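## Task

Remove the blue block marked 0, which sits immediately beneath the tower's top block, and lay it flat on the table at least roughly two block widths from the tower. The remaining tower must stay in its original place, with the top block now flat and centred on the block below it. Both blocks must end up supported by what lies beneath them, not held or touched by the robot.

## Robot and tools

Robot and frames: two arms, left_arm and right_arm, face each other across a table. left_arm's base is on the +y side; the names do not match image sides. Calibrated bases in the scene frame: left_arm (-0.024, +0.459, +0.039) m, quat_wxyz (+0.704, 0, 0, -0.710); right_arm (-0.012, -0.453, +0.039) m, quat_wxyz (+0.713, 0, 0, +0.701). Scene origin is roughly between the arms, +z is up, and the table surface is at z = +0.020 m. Each arm reports its hand pose, velocities and targets in its own base frame. Offsets you send are along the axes of that arm's current Hand target. A gripper's fingers point along its +x axis and close along its y axis. end_effector_position is the point between the fingers, 3 to 4 cm back from the tips. Only the final 1.5 cm of each finger's inner face is flat. Printed poses may be off by a few centimetres.

execute_actions: argument actions is a list of actions; each action is a list of 1 to 15 rows, one row per 1/30 s step; a short action repeats its final row until step 15. Every row is one flat list of 14 numbers in [-1, 1]: left_arm dx, dy, dz, rx, ry, rz, opening, then right_arm in the same order. The six pose numbers are an offset from that arm's Hand target as it was when the action began (each row measured from that same start, not from the previous row); a new action or call starts from the updated Hand target, so repeating an offset keeps moving. Scale: 1.0 equals 0.6 m or 180 degrees; rx, ry, rz form one rotation vector. Opening is absolute, not an offset: +1 is 0.080 m wide, -1 is closed, and empty fingers touch near -0.78. Six zeros means no new pose for that arm, but its opening is always a command, so resend the present value to keep it. Optional cameras: names, ["all"], or []; images come by default only with an empty actions list.

move: target is one 14-number row (same layout, scale and frame as above) or a list of up to 15 such rows; every row is an offset from the same starting Hand targets, not from the previous row. Paths are straight and do not avoid obstacles. speed is m/s, 0.002 to 4.3 (default 0.25), rotation capped at twice that in rad/s; one value or one per target. blend in metres rounds corners of a list (0 stops at each). opening_speed is the opening change per second, 0.2 or more. grip_force is a per-pad limit of 8 to 34 N, one value or one per arm; it persists. blocking=false returns after about 0.5 s while the move continues. The whole move is capped at 10 s. The extra move: line reports done, off_target, moving, held, blocked or fault, plus limits such as paced or held. Avoid paths near an arm's own base; the elbow may whip round.

wait: seconds from 0 to 3600; sends nothing new; a running move continues. stop: brakes a running move. zoom_image: camera (cam_head_left, cam_head_right, cam_high, cam_low, cam_left_wrist, cam_right_wrist) and region [x0, y0, x1, y1] in pixels from the top-left, at most 504 by 504, from the newest image of that camera. finished_scene: scene is 1 or 2; irreversible.

Results: Hand target is the last commanded pose after clipping and the base for the next offsets. end_effector_position (m), end_effector_quat_wxyz and velocities are in the base frame. grip_measured is the finger opening on the command scale (may be about 2 mm off; reads narrower than a squeezed part). The last Joint positions number is the opening in metres. Joint torques and External joint torques are in joint order waist, shoulder, elbow, wrist pitch, wrist yaw, wrist roll; external readings fall when pushed toward larger joint values. grip_effort_n is motor effort, negative closing. Tool commands lists current commands. MOTOR HOT, TORQUE FAULT, OVER-SPEED FAULT and OVER-TEMPERATURE FAULT lines warn of stops.

Behaviour: orientation commands are clipped to 32 degrees from the measured orientation each step. Grippers often stop short or tilt, especially far out; check after each move and send the remaining gap as an offset. To hold something, command about 0.08 below the reading at first contact. A blocked arm stops pressing; to release a push, command back beyond the gripper.

Avoid: dropping or flinging blocks, knocking the tower, anything leaving the table, hard hits on fixed objects, any contact between the arms or their wrist cameras, strain on camera cables, joint torque beyond limits (waist 17, shoulder 21.1, elbow 21, wrist pitch 5.55, wrist yaw 5.53, wrist roll 5.19 N m) which freezes an arm 10 s, fast far jumps that trip over-speed, and long stretched or straining holds that overheat motors. Joint ranges (rad): waist -3.054 to 3.054, shoulder 0 to 3.142, elbow 0 to 2.356, wrist pitch and yaw -1.571 to 1.571, wrist roll -3.142 to 3.142.

Each tool is called after "Emit:" as a command line: name --argument value for each argument, lists and objects as JSON in quotes; but a table of rows of numbers goes row by row, as --pt "numbers of a row", without its own name.

## Session

Emit:
execute_actions --actions '[]'

Scene clock: 0.00 s.
left_arm: end_effector_position=(+0.2437, -0.0737, +0.2504) grip_measured=+1.000 grip_effort_n=n/a end_effector_quat_wxyz=(+0.977, +0.158, +0.136, -0.037) | right_arm: end_effector_position=(+0.4318, +0.1226, +0.1436) grip_measured=+1.000 grip_effort_n=n/a end_effector_quat_wxyz=(+0.971, -0.226, +0.031, +0.068)
Joint positions: left_arm=[-0.61 0.651 0.614 -0.297 -0.555 0.135 0.08] | right_arm=[0.354 1.79 0.651 1.045 0.234 -0.431 0.08]
Joint velocities: within noise
Joint torques (N m): no reading
External joint torques (N m): no reading
Heat: left arm: hottest wrist pitch 36 °C (+0.0 °C/min); right arm: hottest wrist pitch 37 °C (+0.0 °C/min).
Hand target: left_arm +0.2436, -0.0735, +0.2528; +0.978, +0.156, +0.133, -0.036 | right_arm +0.4320, +0.1226, +0.1446; +0.971, -0.226, +0.030, +0.068
Tool commands: left_gripper/opening=+1.0 right_gripper/opening=+1.0

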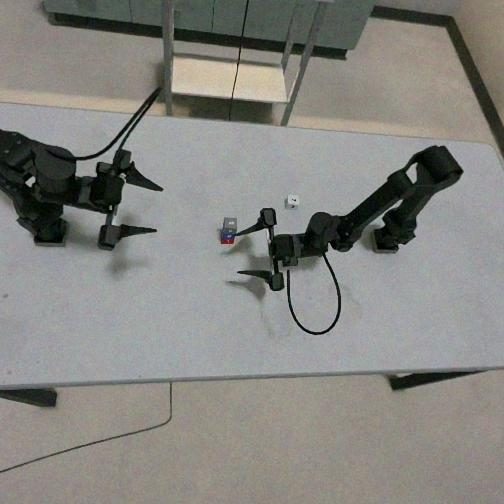

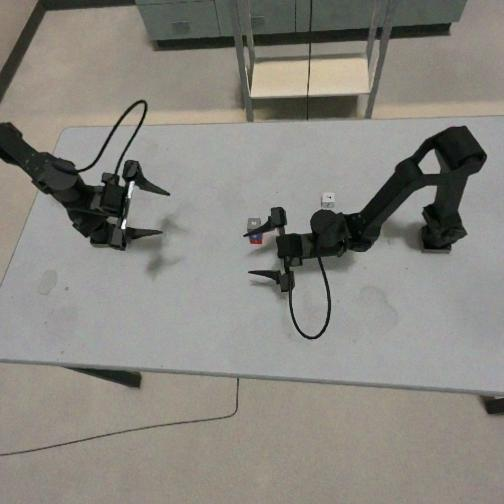

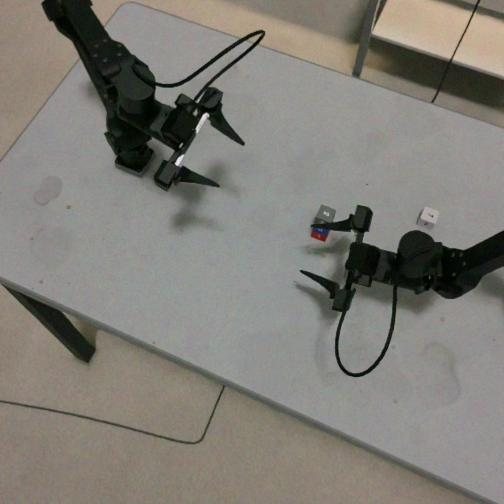

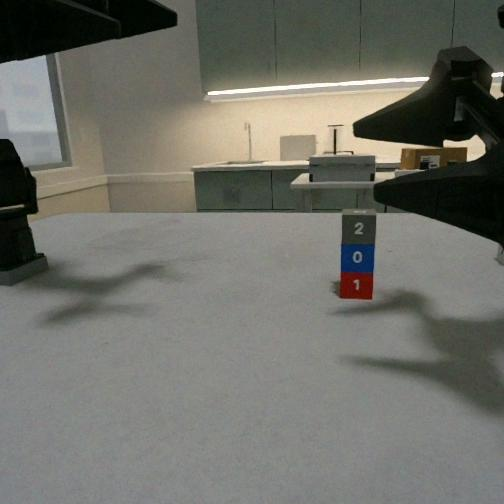

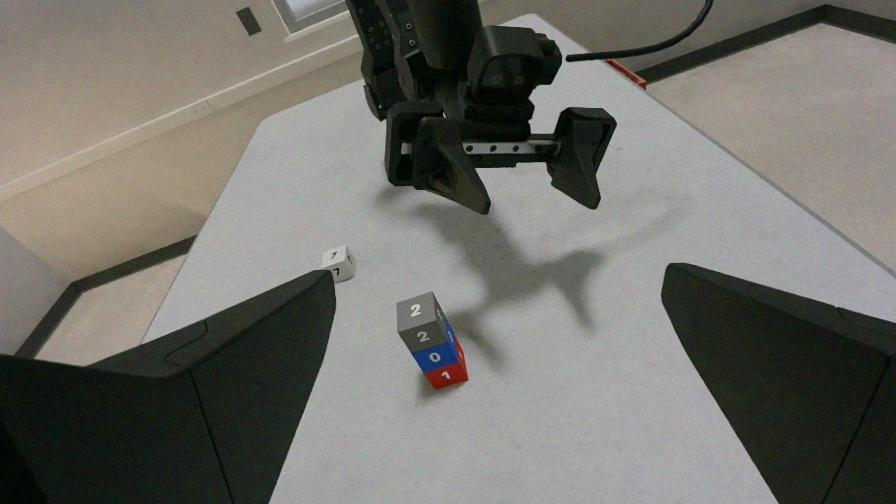

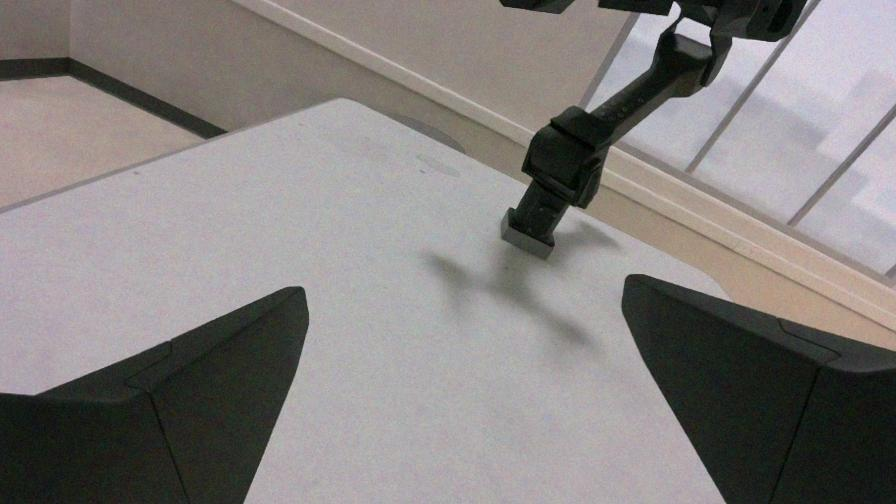

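Emit:
move --pt "0 0 0 0 0 0 1 -0.265 0.0166 0.0376 0 0 0 1" --pt "0.2445 0.1015 -0.1477 -0.102 0.107 -0.008 1 -0.286 -0.142 -0.041 0.154 0.199 0.009 1" --blend 0.03 --cameras '["all"]'

Scene clock: 38.83 s.
left_arm: end_effector_position=(+0.3658, +0.0076, +0.1452) grip_measured=+1.000 grip_effort_n=2.1 end_effector_quat_wxyz=(+0.952, +0.003, +0.306, +0.000) | right_arm: end_effector_position=(+0.2715, +0.0158, +0.1696) grip_measured=+1.000 grip_effort_n=3.5 end_effector_quat_wxyz=(+0.938, -0.003, +0.347, +0.001)
Joint positions: left_arm=[0.03 1.308 0.72 -0.034 0.021 0.023 0.08] | right_arm=[0.101 0.893 0.663 -0.48 0.078 0.06 0.08]
Joint torques (N m): left_arm=[0.12 -3.76 8.24 1.83 0.21 -0.15] | right_arm=[-0.42 -1.02 9.57 1.64 -0.12 0.1]
External joint torques (N m): left_arm=[0.13 0.74 1.83 0.31 0.2 -0.15] | right_arm=[-0.42 1 2.71 0.14 -0.15 0.1]
Heat: left arm: hottest wrist pitch 39 °C (+4.6 °C/min); right arm: hottest wrist pitch 42 °C (+7.7 °C/min).
Hand target: left_arm +0.3694, +0.0079, +0.1497; +0.954, +0.000, +0.300, +0.000 | right_arm +0.2740, +0.0156, +0.1748; +0.940, +0.000, +0.342, +0.000
Off the commanded pose: left_arm 0.006 m, 1 deg | right_arm 0.006 m, 1 deg.
move: done

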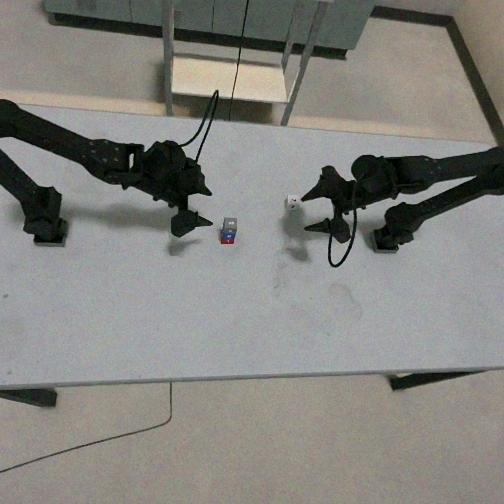

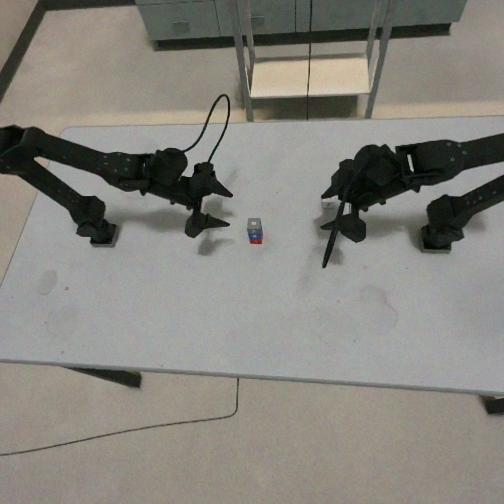

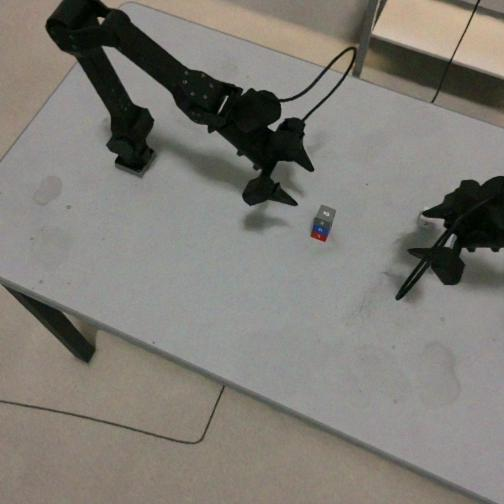

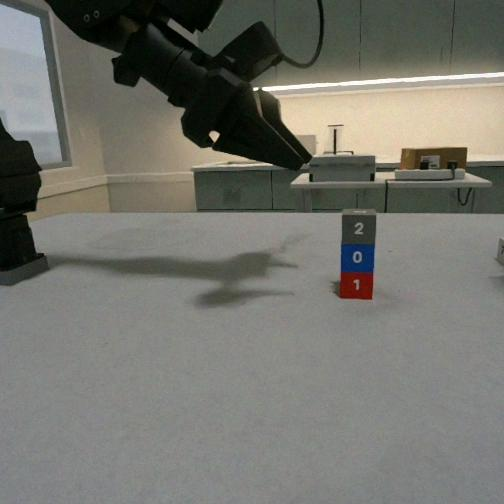

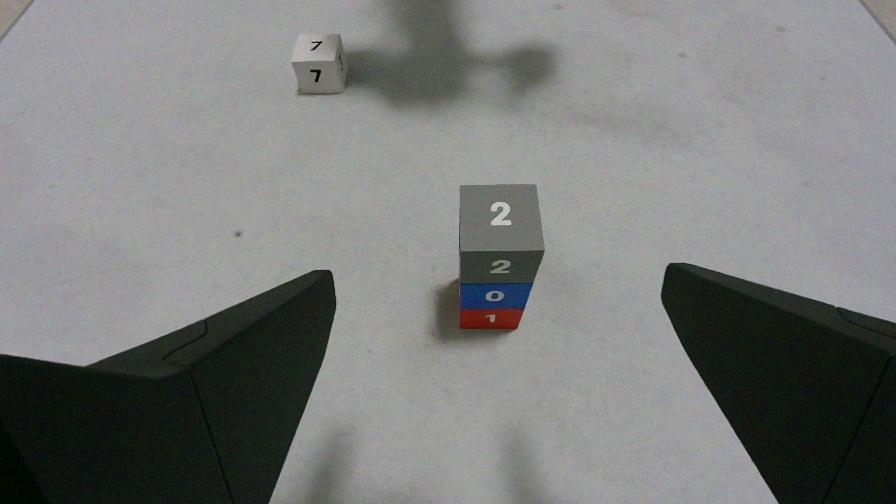

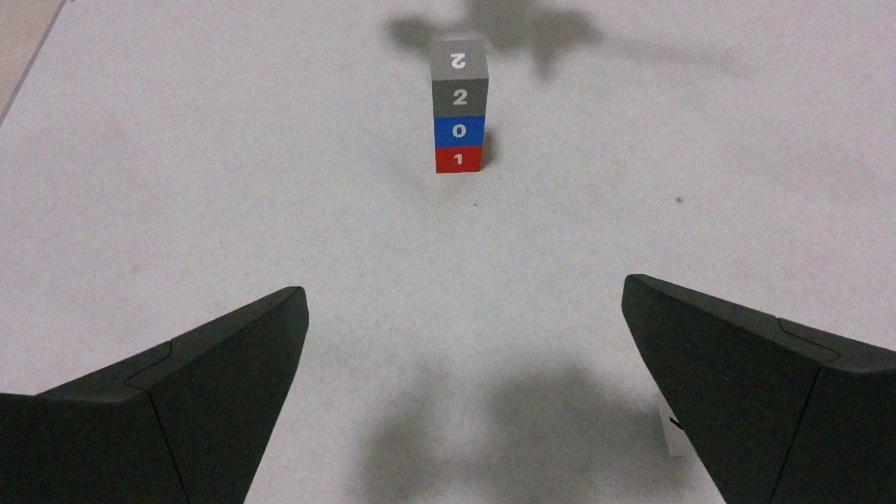

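Emit:
move --target '[0.09,0,0,0,0,0,1,0.02,0,0,0,0,0,1]' --cameras '["cam_low","cam_left_wrist","cam_right_wrist"]'

Emit:
zoom_image --camera "cam_low" --region '[250, 110, 450, 310]'

Scene clock: 46.03 s.
left_arm: end_effector_position=(+0.4101, +0.0089, +0.1158) grip_measured=+1.000 grip_effort_n=2.6 end_effector_quat_wxyz=(+0.952, +0.002, +0.305, +0.001) | right_arm: end_effector_position=(+0.2822, +0.0160, +0.1675) grip_measured=+1.000 grip_effort_n=3.0 end_effector_quat_wxyz=(+0.940, -0.001, +0.341, +0.000)
Joint positions: left_arm=[0.03 1.546 0.788 0.138 0.022 0.021 0.08] | right_arm=[0.096 0.937 0.663 -0.425 0.074 0.06 0.08]
Joint torques (N m): left_arm=[-0.16 -4.99 7.72 1.82 0.02 -0.16] | right_arm=[-0.42 -1.22 7.74 1.89 -0.12 0]
External joint torques (N m): left_arm=[-0.14 0.95 1.65 0.3 0.02 -0.16] | right_arm=[-0.42 1.15 0.82 0.37 -0.15 0]
Heat: left arm: hottest wrist pitch 40 °C (+5.2 °C/min); right arm: hottest wrist pitch 42 °C (+6.5 °C/min).
Hand target: left_arm +0.4137, +0.0078, +0.1189; +0.954, +0.000, +0.300, +0.000 | right_arm +0.2833, +0.0156, +0.1671; +0.940, +0.000, +0.342, +0.000
Off the commanded pose: left_arm 0.005 m, 1 deg | right_arm 0.001 m, 0 deg.
move: done

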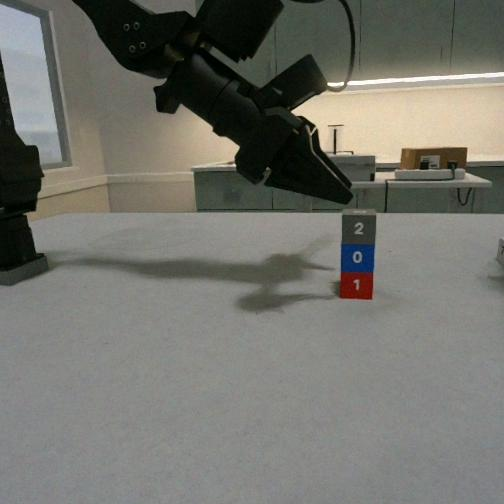

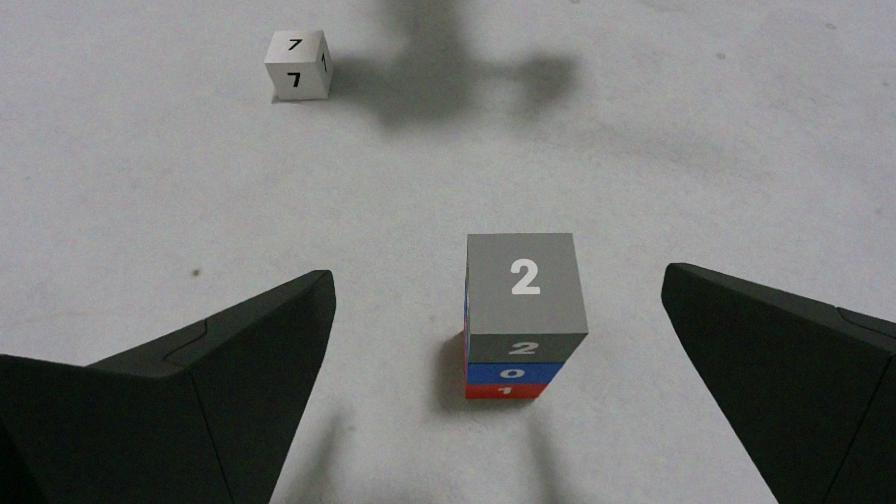

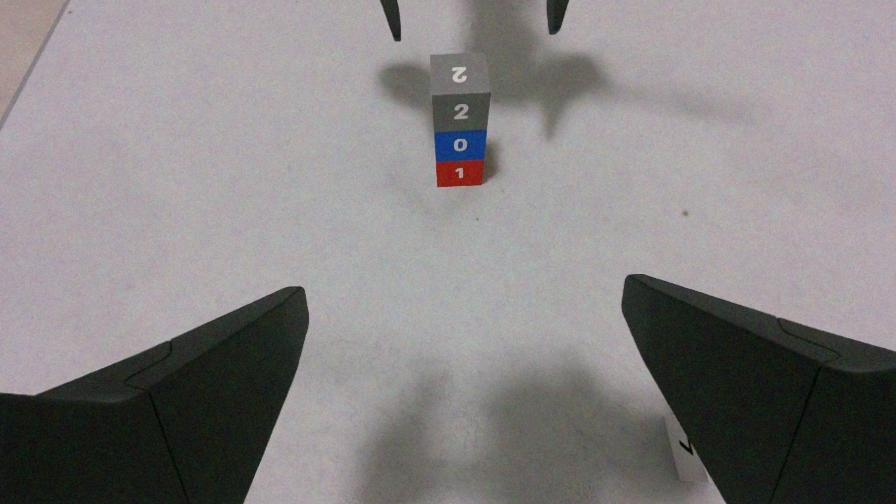

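Scaled by 2.520.

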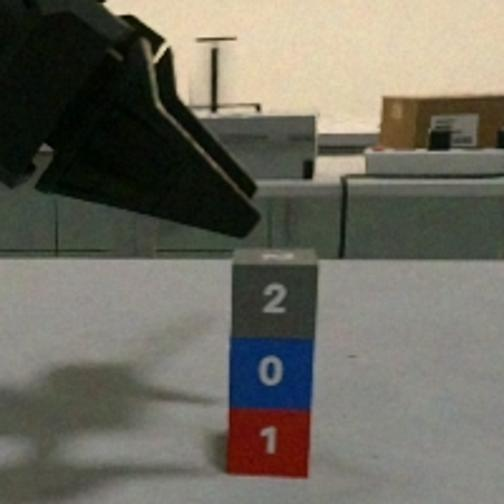

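Emit:
move --target '[0.0463,-0.0083,-0.0287,0,0,0,1,0,0,0,0,0,0,1]' --speed 0.12 --cameras '["cam_head_left","cam_low","cam_left_wrist","cam_right_wrist"]'

Emit:
zoom_image --camera "cam_low" --region '[250, 110, 450, 310]'

Scene clock: 65.60 s.
left_arm: end_effector_position=(+0.4269, +0.0031, +0.0914) grip_measured=+1.000 grip_effort_n=2.6 end_effector_quat_wxyz=(+0.954, +0.001, +0.298, -0.003) | right_arm: end_effector_position=(+0.2822, +0.0160, +0.1675) grip_measured=+1.000 grip_effort_n=3.0 end_effector_quat_wxyz=(+0.940, -0.001, +0.341, +0.000)
Joint positions: left_arm=[0.012 1.666 0.786 0.275 0.015 0.011 0.08] | right_arm=[0.096 0.937 0.663 -0.425 0.074 0.06 0.08]
Joint torques (N m): left_arm=[-0.18 -5.51 5.49 1.84 -0.22 -0.13] | right_arm=[-0.42 -1.23 7.74 1.89 -0.13 0]
External joint torques (N m): left_arm=[-0.14 0.91 -0.2 0.33 -0.23 -0.13] | right_arm=[-0.43 1.15 0.74 0.34 -0.16 0]
Heat: left arm: hottest wrist pitch 43 °C (+7.0 °C/min); right arm: hottest wrist pitch 43 °C (+5.0 °C/min).
Hand target: left_arm +0.4266, +0.0029, +0.0887; +0.954, +0.000, +0.300, +0.000 | right_arm +0.2832, +0.0156, +0.1671; +0.940, +0.000, +0.342, +0.000
Off the commanded pose: left_arm 0.003 m, 0 deg | right_arm 0.001 m, 0 deg.
move: done

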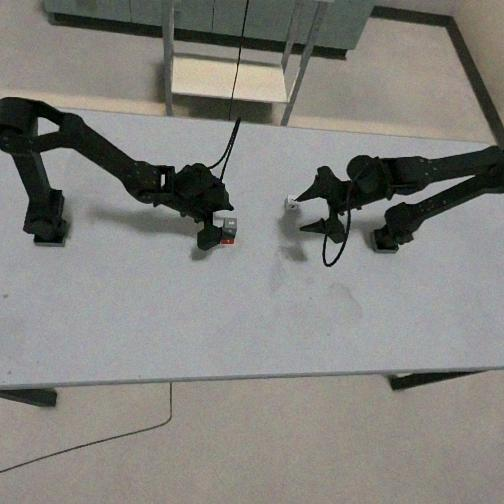

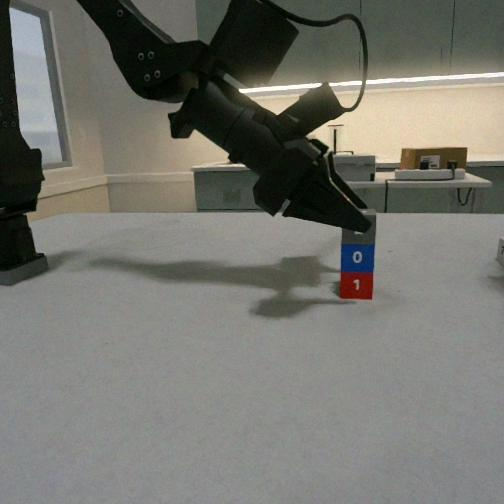

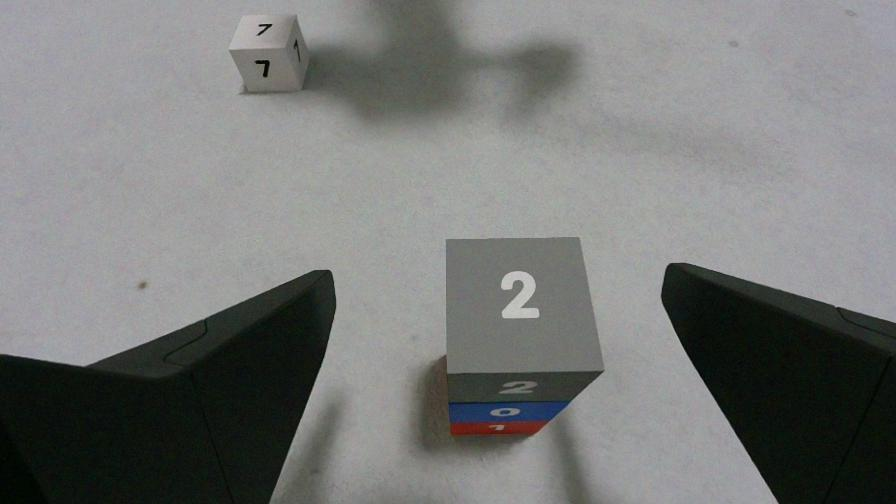

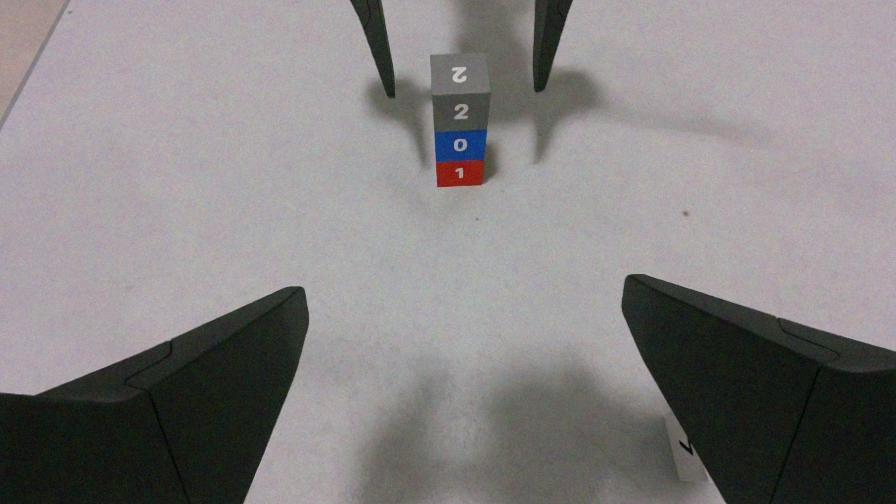

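Scaled by 2.520.

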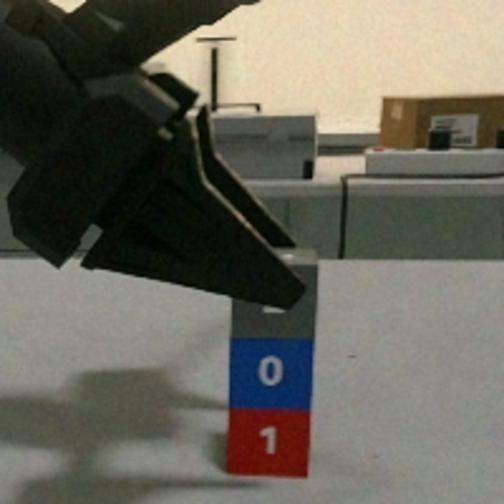

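Emit:
move --pt "0.006 -0.0067 -0.0142 0 0 0 1 0 0 0 0 0 0 1" --pt "0.006 -0.0067 -0.0142 0 0 0 -0.3 0 0 0 0 0 0 1" --speed 0.12 --opening_speed 1 --cameras '["cam_low","cam_left_wrist","cam_right_wrist"]'

Emit:
zoom_image --camera "cam_low" --region '[250, 110, 450, 310]'

Scene clock: 74.23 s.
left_arm: end_effector_position=(+0.4255, -0.0011, +0.0827) grip_measured=-0.129 grip_effort_n=-83.5 end_effector_quat_wxyz=(+0.955, +0.001, +0.298, -0.003) | right_arm: end_effector_position=(+0.2822, +0.0160, +0.1675) grip_measured=+1.000 grip_effort_n=3.5 end_effector_quat_wxyz=(+0.940, -0.001, +0.341, +0.000)
Joint positions: left_arm=[-0.001 1.686 0.763 0.318 0.004 0.003 0.029] | right_arm=[0.096 0.937 0.663 -0.425 0.074 0.06 0.08]
Joint torques (N m): left_arm=[-0.24 -5.57 5.26 1.79 -0.22 -0.16] | right_arm=[-0.42 -1.21 7.74 1.89 -0.12 0]
External joint torques (N m): left_arm=[-0.2 0.91 -0.36 0.26 -0.22 -0.16] | right_arm=[-0.43 1.16 0.79 0.36 -0.15 0]
Heat: left arm: hottest wrist pitch 43 °C (+6.1 °C/min); right arm: hottest wrist pitch 44 °C (+4.1 °C/min).
Hand target: left_arm +0.4247, -0.0011, +0.0798; +0.954, +0.000, +0.300, +0.000 | right_arm +0.2832, +0.0156, +0.1671; +0.940, +0.000, +0.342, +0.000
Off the commanded pose: left_arm 0.003 m, 0 deg | right_arm 0.001 m, 0 deg.
move: done

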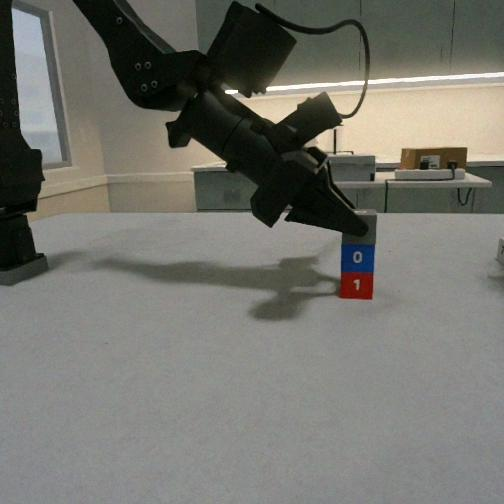

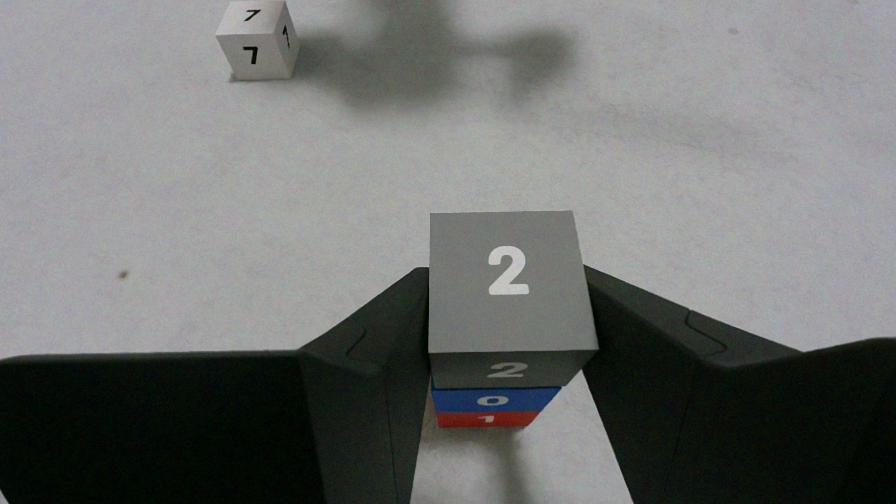

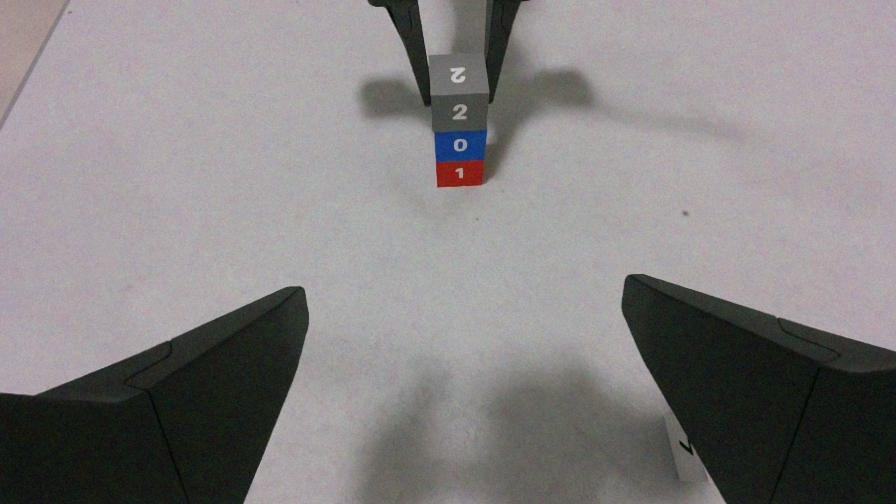

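Scaled by 2.520.

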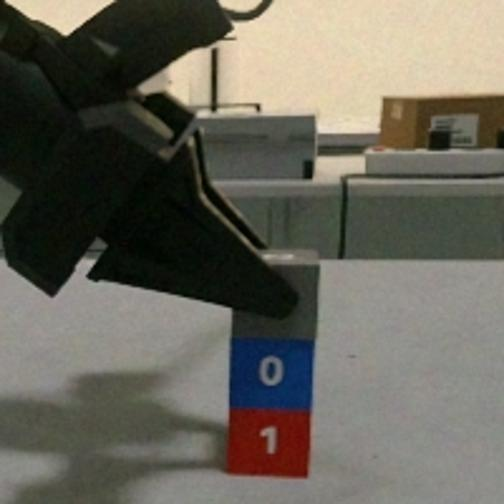

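Emit:
move --target '[-0.0953,0,0.1367,0,0,0,-0.3,0.254,0,-0.005,0,0,0,1]' --speed '[0.15]' --cameras '["cam_low","cam_left_wrist","cam_right_wrist"]'

Emit:
zoom_image --camera "cam_low" --region '[250, 110, 450, 310]'

Scene clock: 98.93 s.
left_arm: end_effector_position=(+0.4229, -0.0011, +0.1703) grip_measured=-0.129 grip_effort_n=-83.5 end_effector_quat_wxyz=(+0.950, +0.001, +0.311, -0.003) | right_arm: end_effector_position=(+0.3939, +0.0163, +0.0657) grip_measured=+1.000 grip_effort_n=3.5 end_effector_quat_wxyz=(+0.939, +0.000, +0.344, +0.000)
Joint positions: left_arm=[-0.001 1.51 0.998 -0.121 0.004 0.003 0.029] | right_arm=[0.059 1.621 0.692 0.225 0.046 0.038 0.08]
Joint torques (N m): left_arm=[-0.3 -7.03 8.33 1.59 -0.22 -0.16] | right_arm=[-0.39 -4.07 7.84 1.88 -0.14 -0.04]
External joint torques (N m): left_arm=[-0.26 -0.98 1.83 0.09 -0.23 -0.16] | right_arm=[-0.41 2.05 2.09 0.36 -0.15 -0.04]
Heat: left arm: hottest wrist pitch 44 °C (+5.0 °C/min); right arm: hottest wrist pitch 44 °C (+2.0 °C/min).
Hand target: left_arm +0.4247, -0.0011, +0.1798; +0.954, +0.000, +0.300, +0.000 | right_arm +0.3980, +0.0157, +0.0668; +0.940, +0.001, +0.342, +0.000
Off the commanded pose: left_arm 0.010 m, 1 deg | right_arm 0.004 m, 0 deg.
move: off_target (left_arm)

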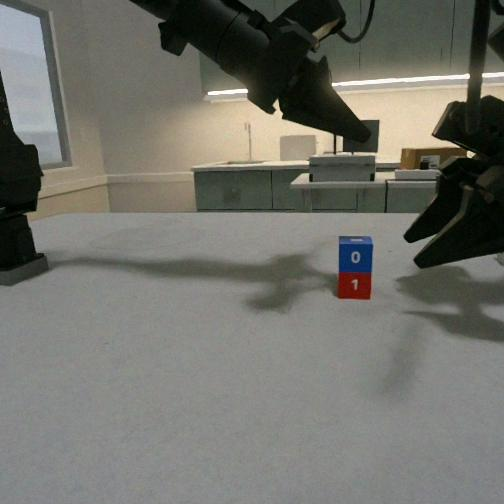

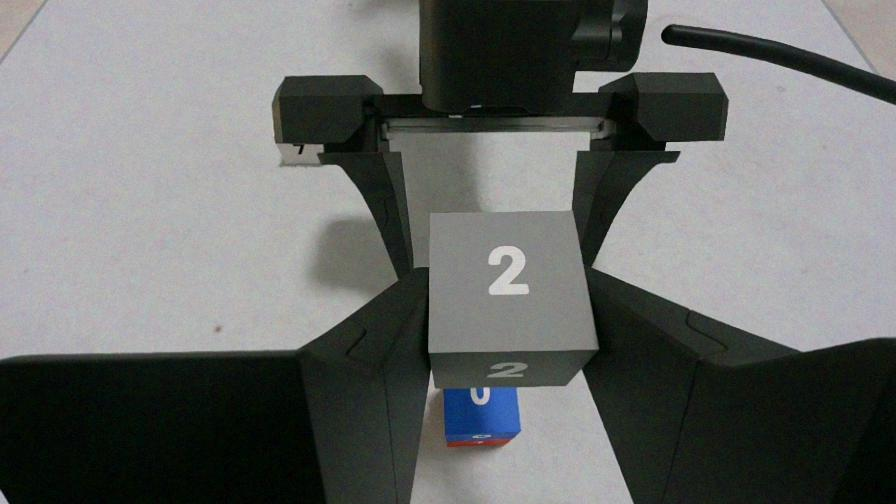

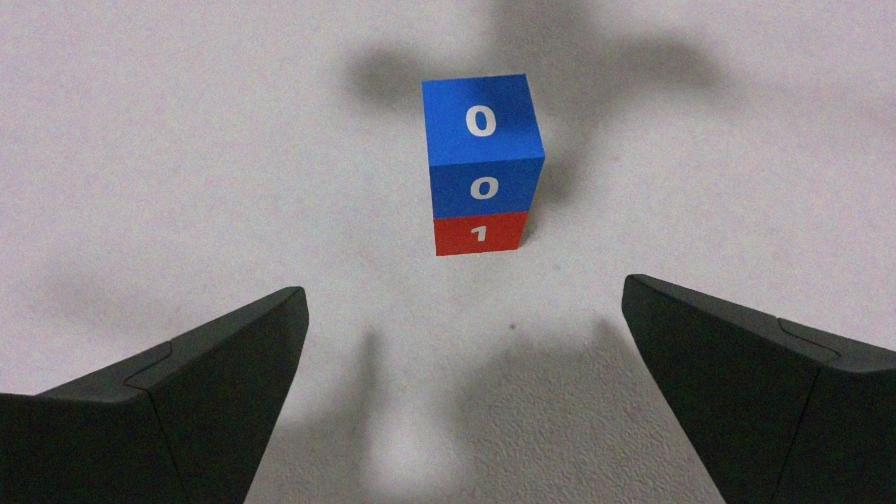

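Scaled by 2.520.

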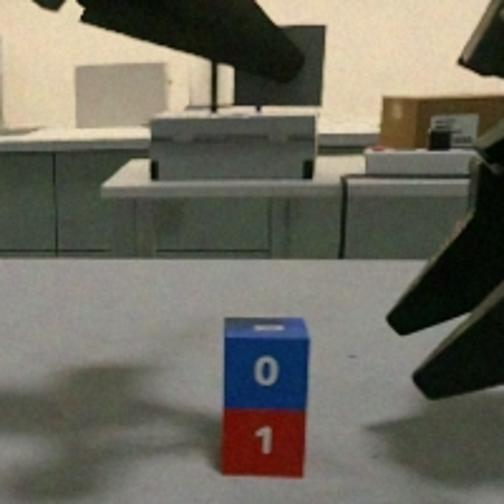

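Emit:
move --target '[0,0,0,0,0,0,-0.3,0.0817,-0.015,0.053,-0.0107,0,0.0128,1]' --speed 0.12 --cameras '["cam_low","cam_left_wrist","cam_right_wrist"]'

Emit:
zoom_image --camera "cam_low" --region '[250, 110, 450, 310]'

Scene clock: 112.53 s.
left_arm: end_effector_position=(+0.4194, -0.0011, +0.1665) grip_measured=-0.129 grip_effort_n=-83.5 end_effector_quat_wxyz=(+0.947, +0.001, +0.322, -0.003) | right_arm: end_effector_position=(+0.4463, +0.0085, +0.0550) grip_measured=+1.000 grip_effort_n=3.0 end_effector_quat_wxyz=(+0.936, -0.010, +0.351, +0.026)
Joint positions: left_arm=[-0.001 1.508 0.997 -0.145 0.003 0.003 0.029] | right_arm=[0.006 1.829 0.9 0.21 -0.038 -0.032 0.08]
Joint torques (N m): left_arm=[-0.17 -6.7 8.38 2.99 -0.22 -0.14] | right_arm=[-0.32 -4.66 10.02 2.07 -0.09 0.04]
External joint torques (N m): left_arm=[-0.17 -0.62 1.89 1.5 -0.21 -0.14] | right_arm=[-0.36 2.94 4.37 0.6 -0.07 0.04]
Heat: left arm: hottest wrist pitch 43 °C (+2.0 °C/min); right arm: hottest wrist pitch 44 °C (+2.0 °C/min).
Hand target: left_arm +0.4248, -0.0011, +0.1799; +0.954, +0.000, +0.300, +0.000 | right_arm +0.4560, +0.0068, +0.0595; +0.939, -0.009, +0.342, +0.025
Off the commanded pose: left_arm 0.014 m, 3 deg | right_arm 0.011 m, 1 deg.
move: off_target (right_arm)

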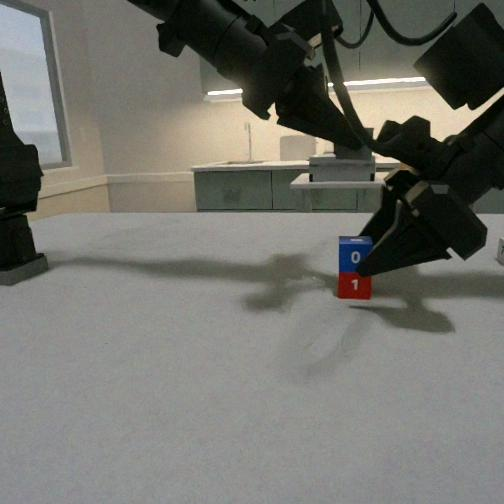

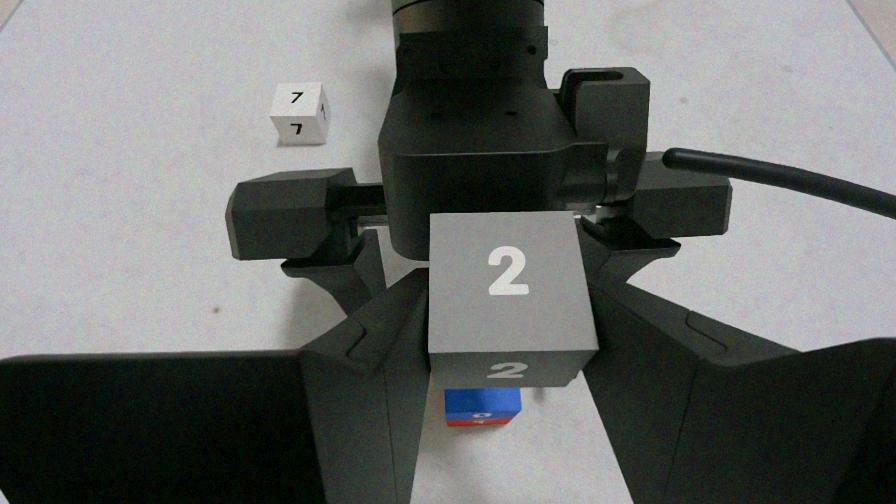

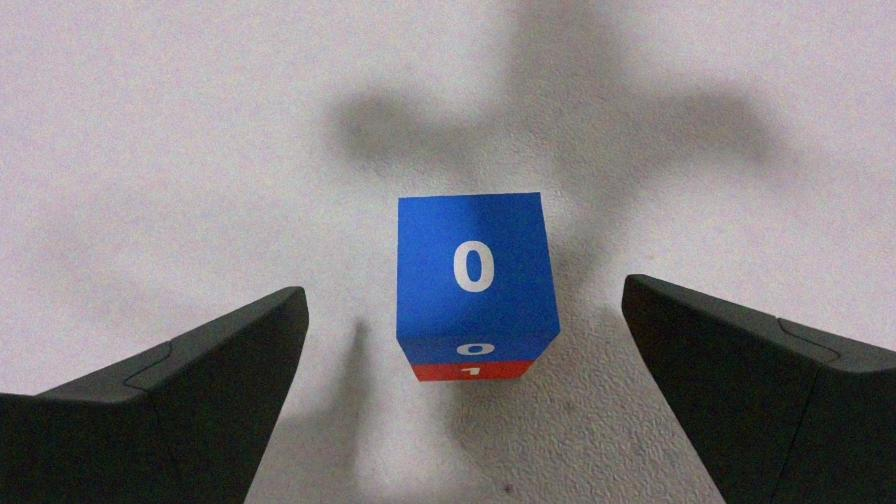

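Scaled by 2.520.

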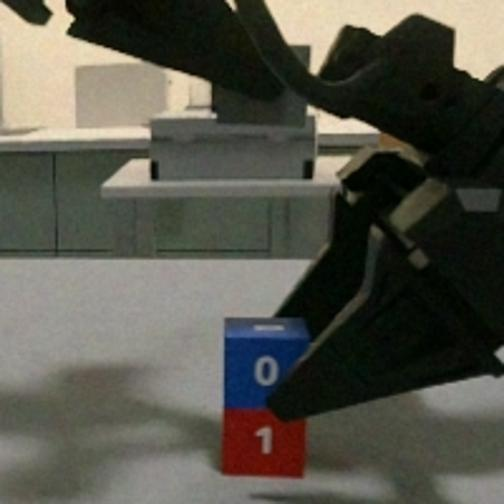

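Emit:
move --target '[-0.186,0,0.033,0,0,0,-0.3,-0.004,-0.0025,0.005,0,0,0,1]' --speed 0.15 --cameras '["cam_low","cam_right_wrist"]'

Emit:
zoom_image --camera "cam_low" --region '[250, 110, 450, 310]'

Scene clock: 126.43 s.
left_arm: end_effector_position=(+0.3444, -0.0010, +0.2530) grip_measured=-0.129 grip_effort_n=-83.5 end_effector_quat_wxyz=(+0.951, +0.001, +0.309, -0.003) | right_arm: end_effector_position=(+0.4525, +0.0063, +0.0622) grip_measured=+1.000 grip_effort_n=3.0 end_effector_quat_wxyz=(+0.939, -0.009, +0.344, +0.024)
Joint positions: left_arm=[-0.002 1.174 1.069 -0.523 0.003 0.002 0.029] | right_arm=[0.001 1.829 0.926 0.2 -0.039 -0.033 0.08]
Joint torques (N m): left_arm=[-0.34 -4.39 8.29 1.58 -0.24 -0.16] | right_arm=[-0.39 -5.64 7.98 1.63 -0.18 -0.04]
External joint torques (N m): left_arm=[-0.33 -0.62 1.67 0.07 -0.24 -0.17] | right_arm=[-0.42 2.12 2.17 0.12 -0.15 -0.04]
Heat: left arm: hottest wrist pitch 49 °C (+6.1 °C/min); right arm: hottest wrist pitch 45 °C (+2.0 °C/min).
Hand target: left_arm +0.3446, -0.0012, +0.2600; +0.954, +0.000, +0.300, +0.000 | right_arm +0.4562, +0.0053, +0.0634; +0.939, -0.008, +0.342, +0.025
Off the commanded pose: left_arm 0.007 m, 1 deg | right_arm 0.004 m, 0 deg.
move: done

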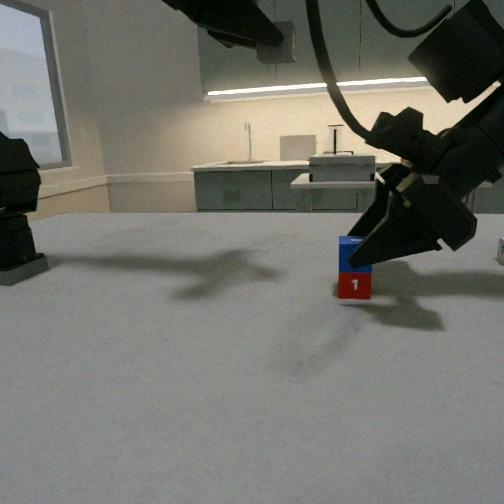

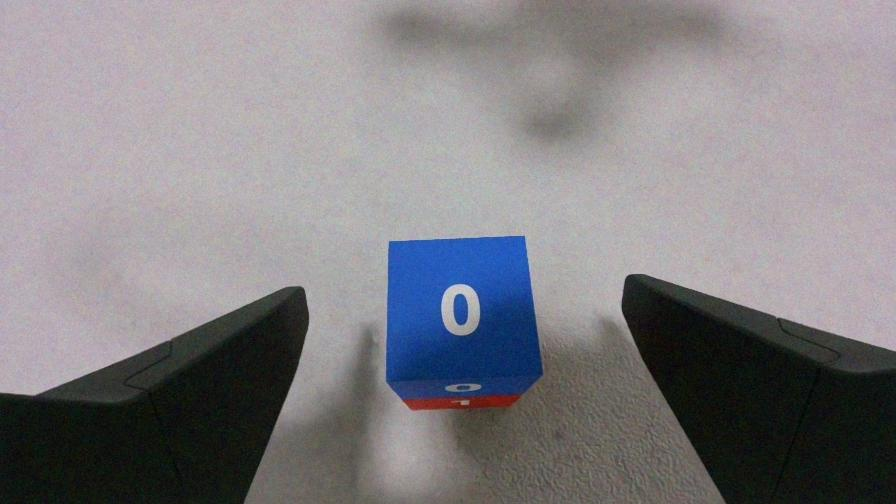

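Scaled by 2.520.

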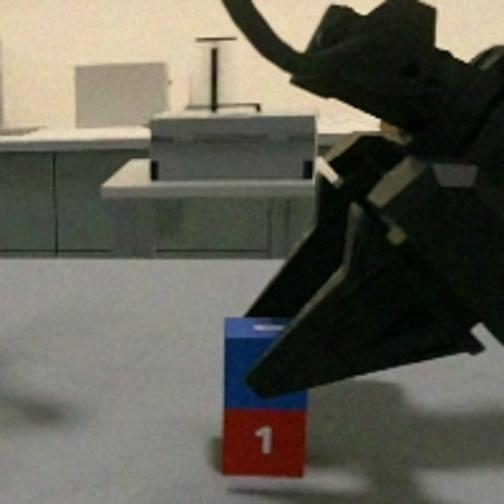

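Emit:
move --pt "0 0 0 0 0 0 -0.3 0 0 0 0 0 0 -0.3" --pt "0 0 0 0 0 0 -0.3 -0.032 0 0.0383 0 0 0 -0.3" --pt "0 0 0 0 0 0 -0.3 -0.185 0 -0.0904 0 0 0 -0.3" --pt "0 0 0 0 0 0 -0.3 -0.120 0 -0.168 0 0 0 -0.3" --speed '[0.15,0.12,0.2,0.12]' --blend '[0,0.01,0.01,0]' --opening_speed 1 --cameras '["cam_low","cam_head_left","cam_left_wrist","cam_right_wrist"]'

Emit:
zoom_image --camera "cam_low" --region '[300, 150, 500, 350]'

Scene clock: 141.20 s.
left_arm: end_effector_position=(+0.3444, -0.0010, +0.2530) grip_measured=-0.129 grip_effort_n=-83.5 end_effector_quat_wxyz=(+0.951, +0.001, +0.309, -0.003) | right_arm: end_effector_position=(+0.3397, -0.0005, +0.0380) grip_measured=-0.103 grip_effort_n=-83.5 end_effector_quat_wxyz=(+0.942, -0.010, +0.335, +0.024)
Joint positions: left_arm=[-0.002 1.174 1.069 -0.523 0.003 0.002 0.029] | right_arm=[-0.029 1.519 0.418 0.416 -0.062 -0.053 0.03]
Joint torques (N m): left_arm=[-0.38 -4.39 8.37 1.59 -0.22 -0.15] | right_arm=[-0.4 -2.94 4.17 1.9 -0.19 -0.03]
External joint torques (N m): left_arm=[-0.36 -0.63 1.76 0.09 -0.23 -0.16] | right_arm=[-0.42 1.78 -0.96 0.36 -0.16 -0.03]
Heat: left arm: hottest wrist pitch 45 °C (+1.0 °C/min); right arm: hottest wrist pitch 44 °C (+0.0 °C/min).
Hand target: left_arm +0.3446, -0.0012, +0.2600; +0.954, +0.000, +0.300, +0.000 | right_arm +0.3364, -0.0010, +0.0325; +0.939, -0.008, +0.342, +0.025
Off the commanded pose: left_arm 0.007 m, 1 deg | right_arm 0.006 m, 1 deg.
move: done
Images, in order (width x height): cam_head_left 504x504, cam_low 504x504, cam_left_wrist 896x504, cam_right_wrist 896x504.

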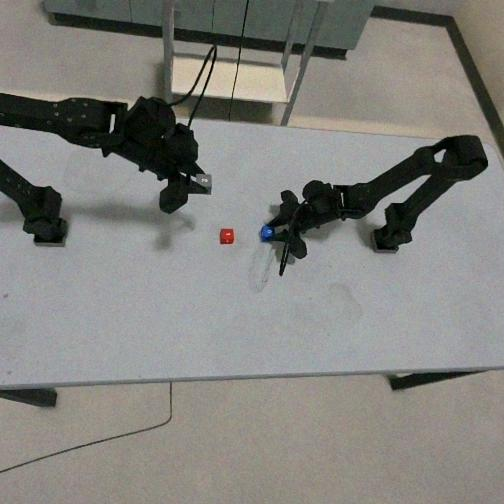

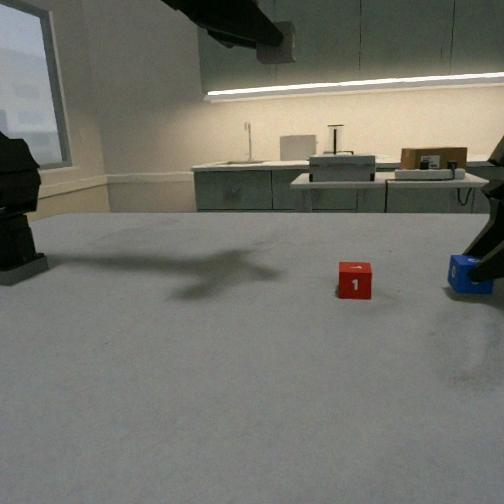

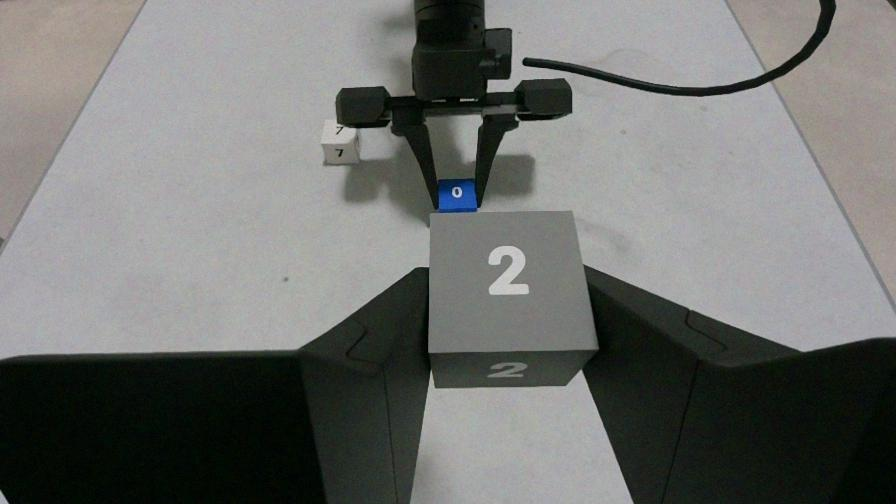

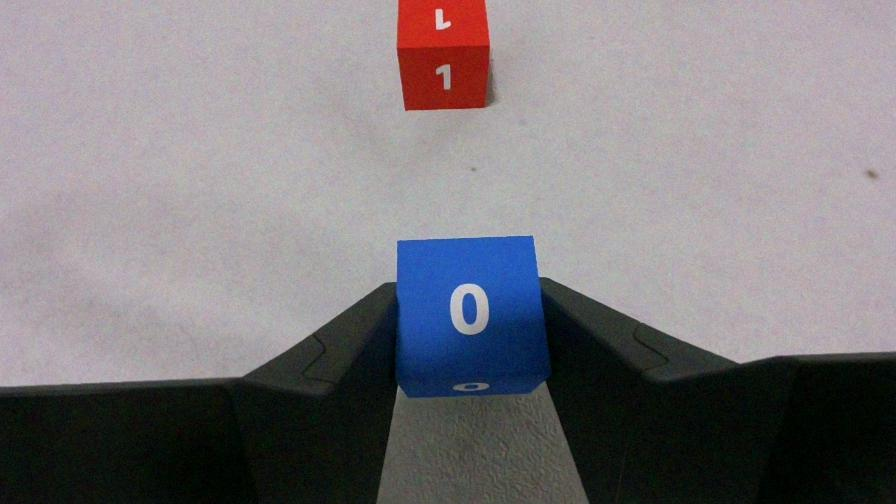

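Scaled by 2.520.

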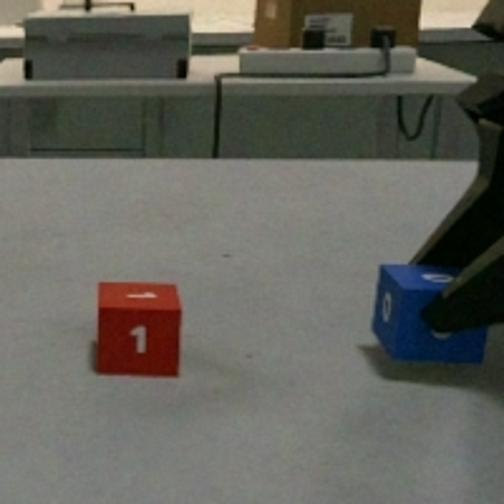

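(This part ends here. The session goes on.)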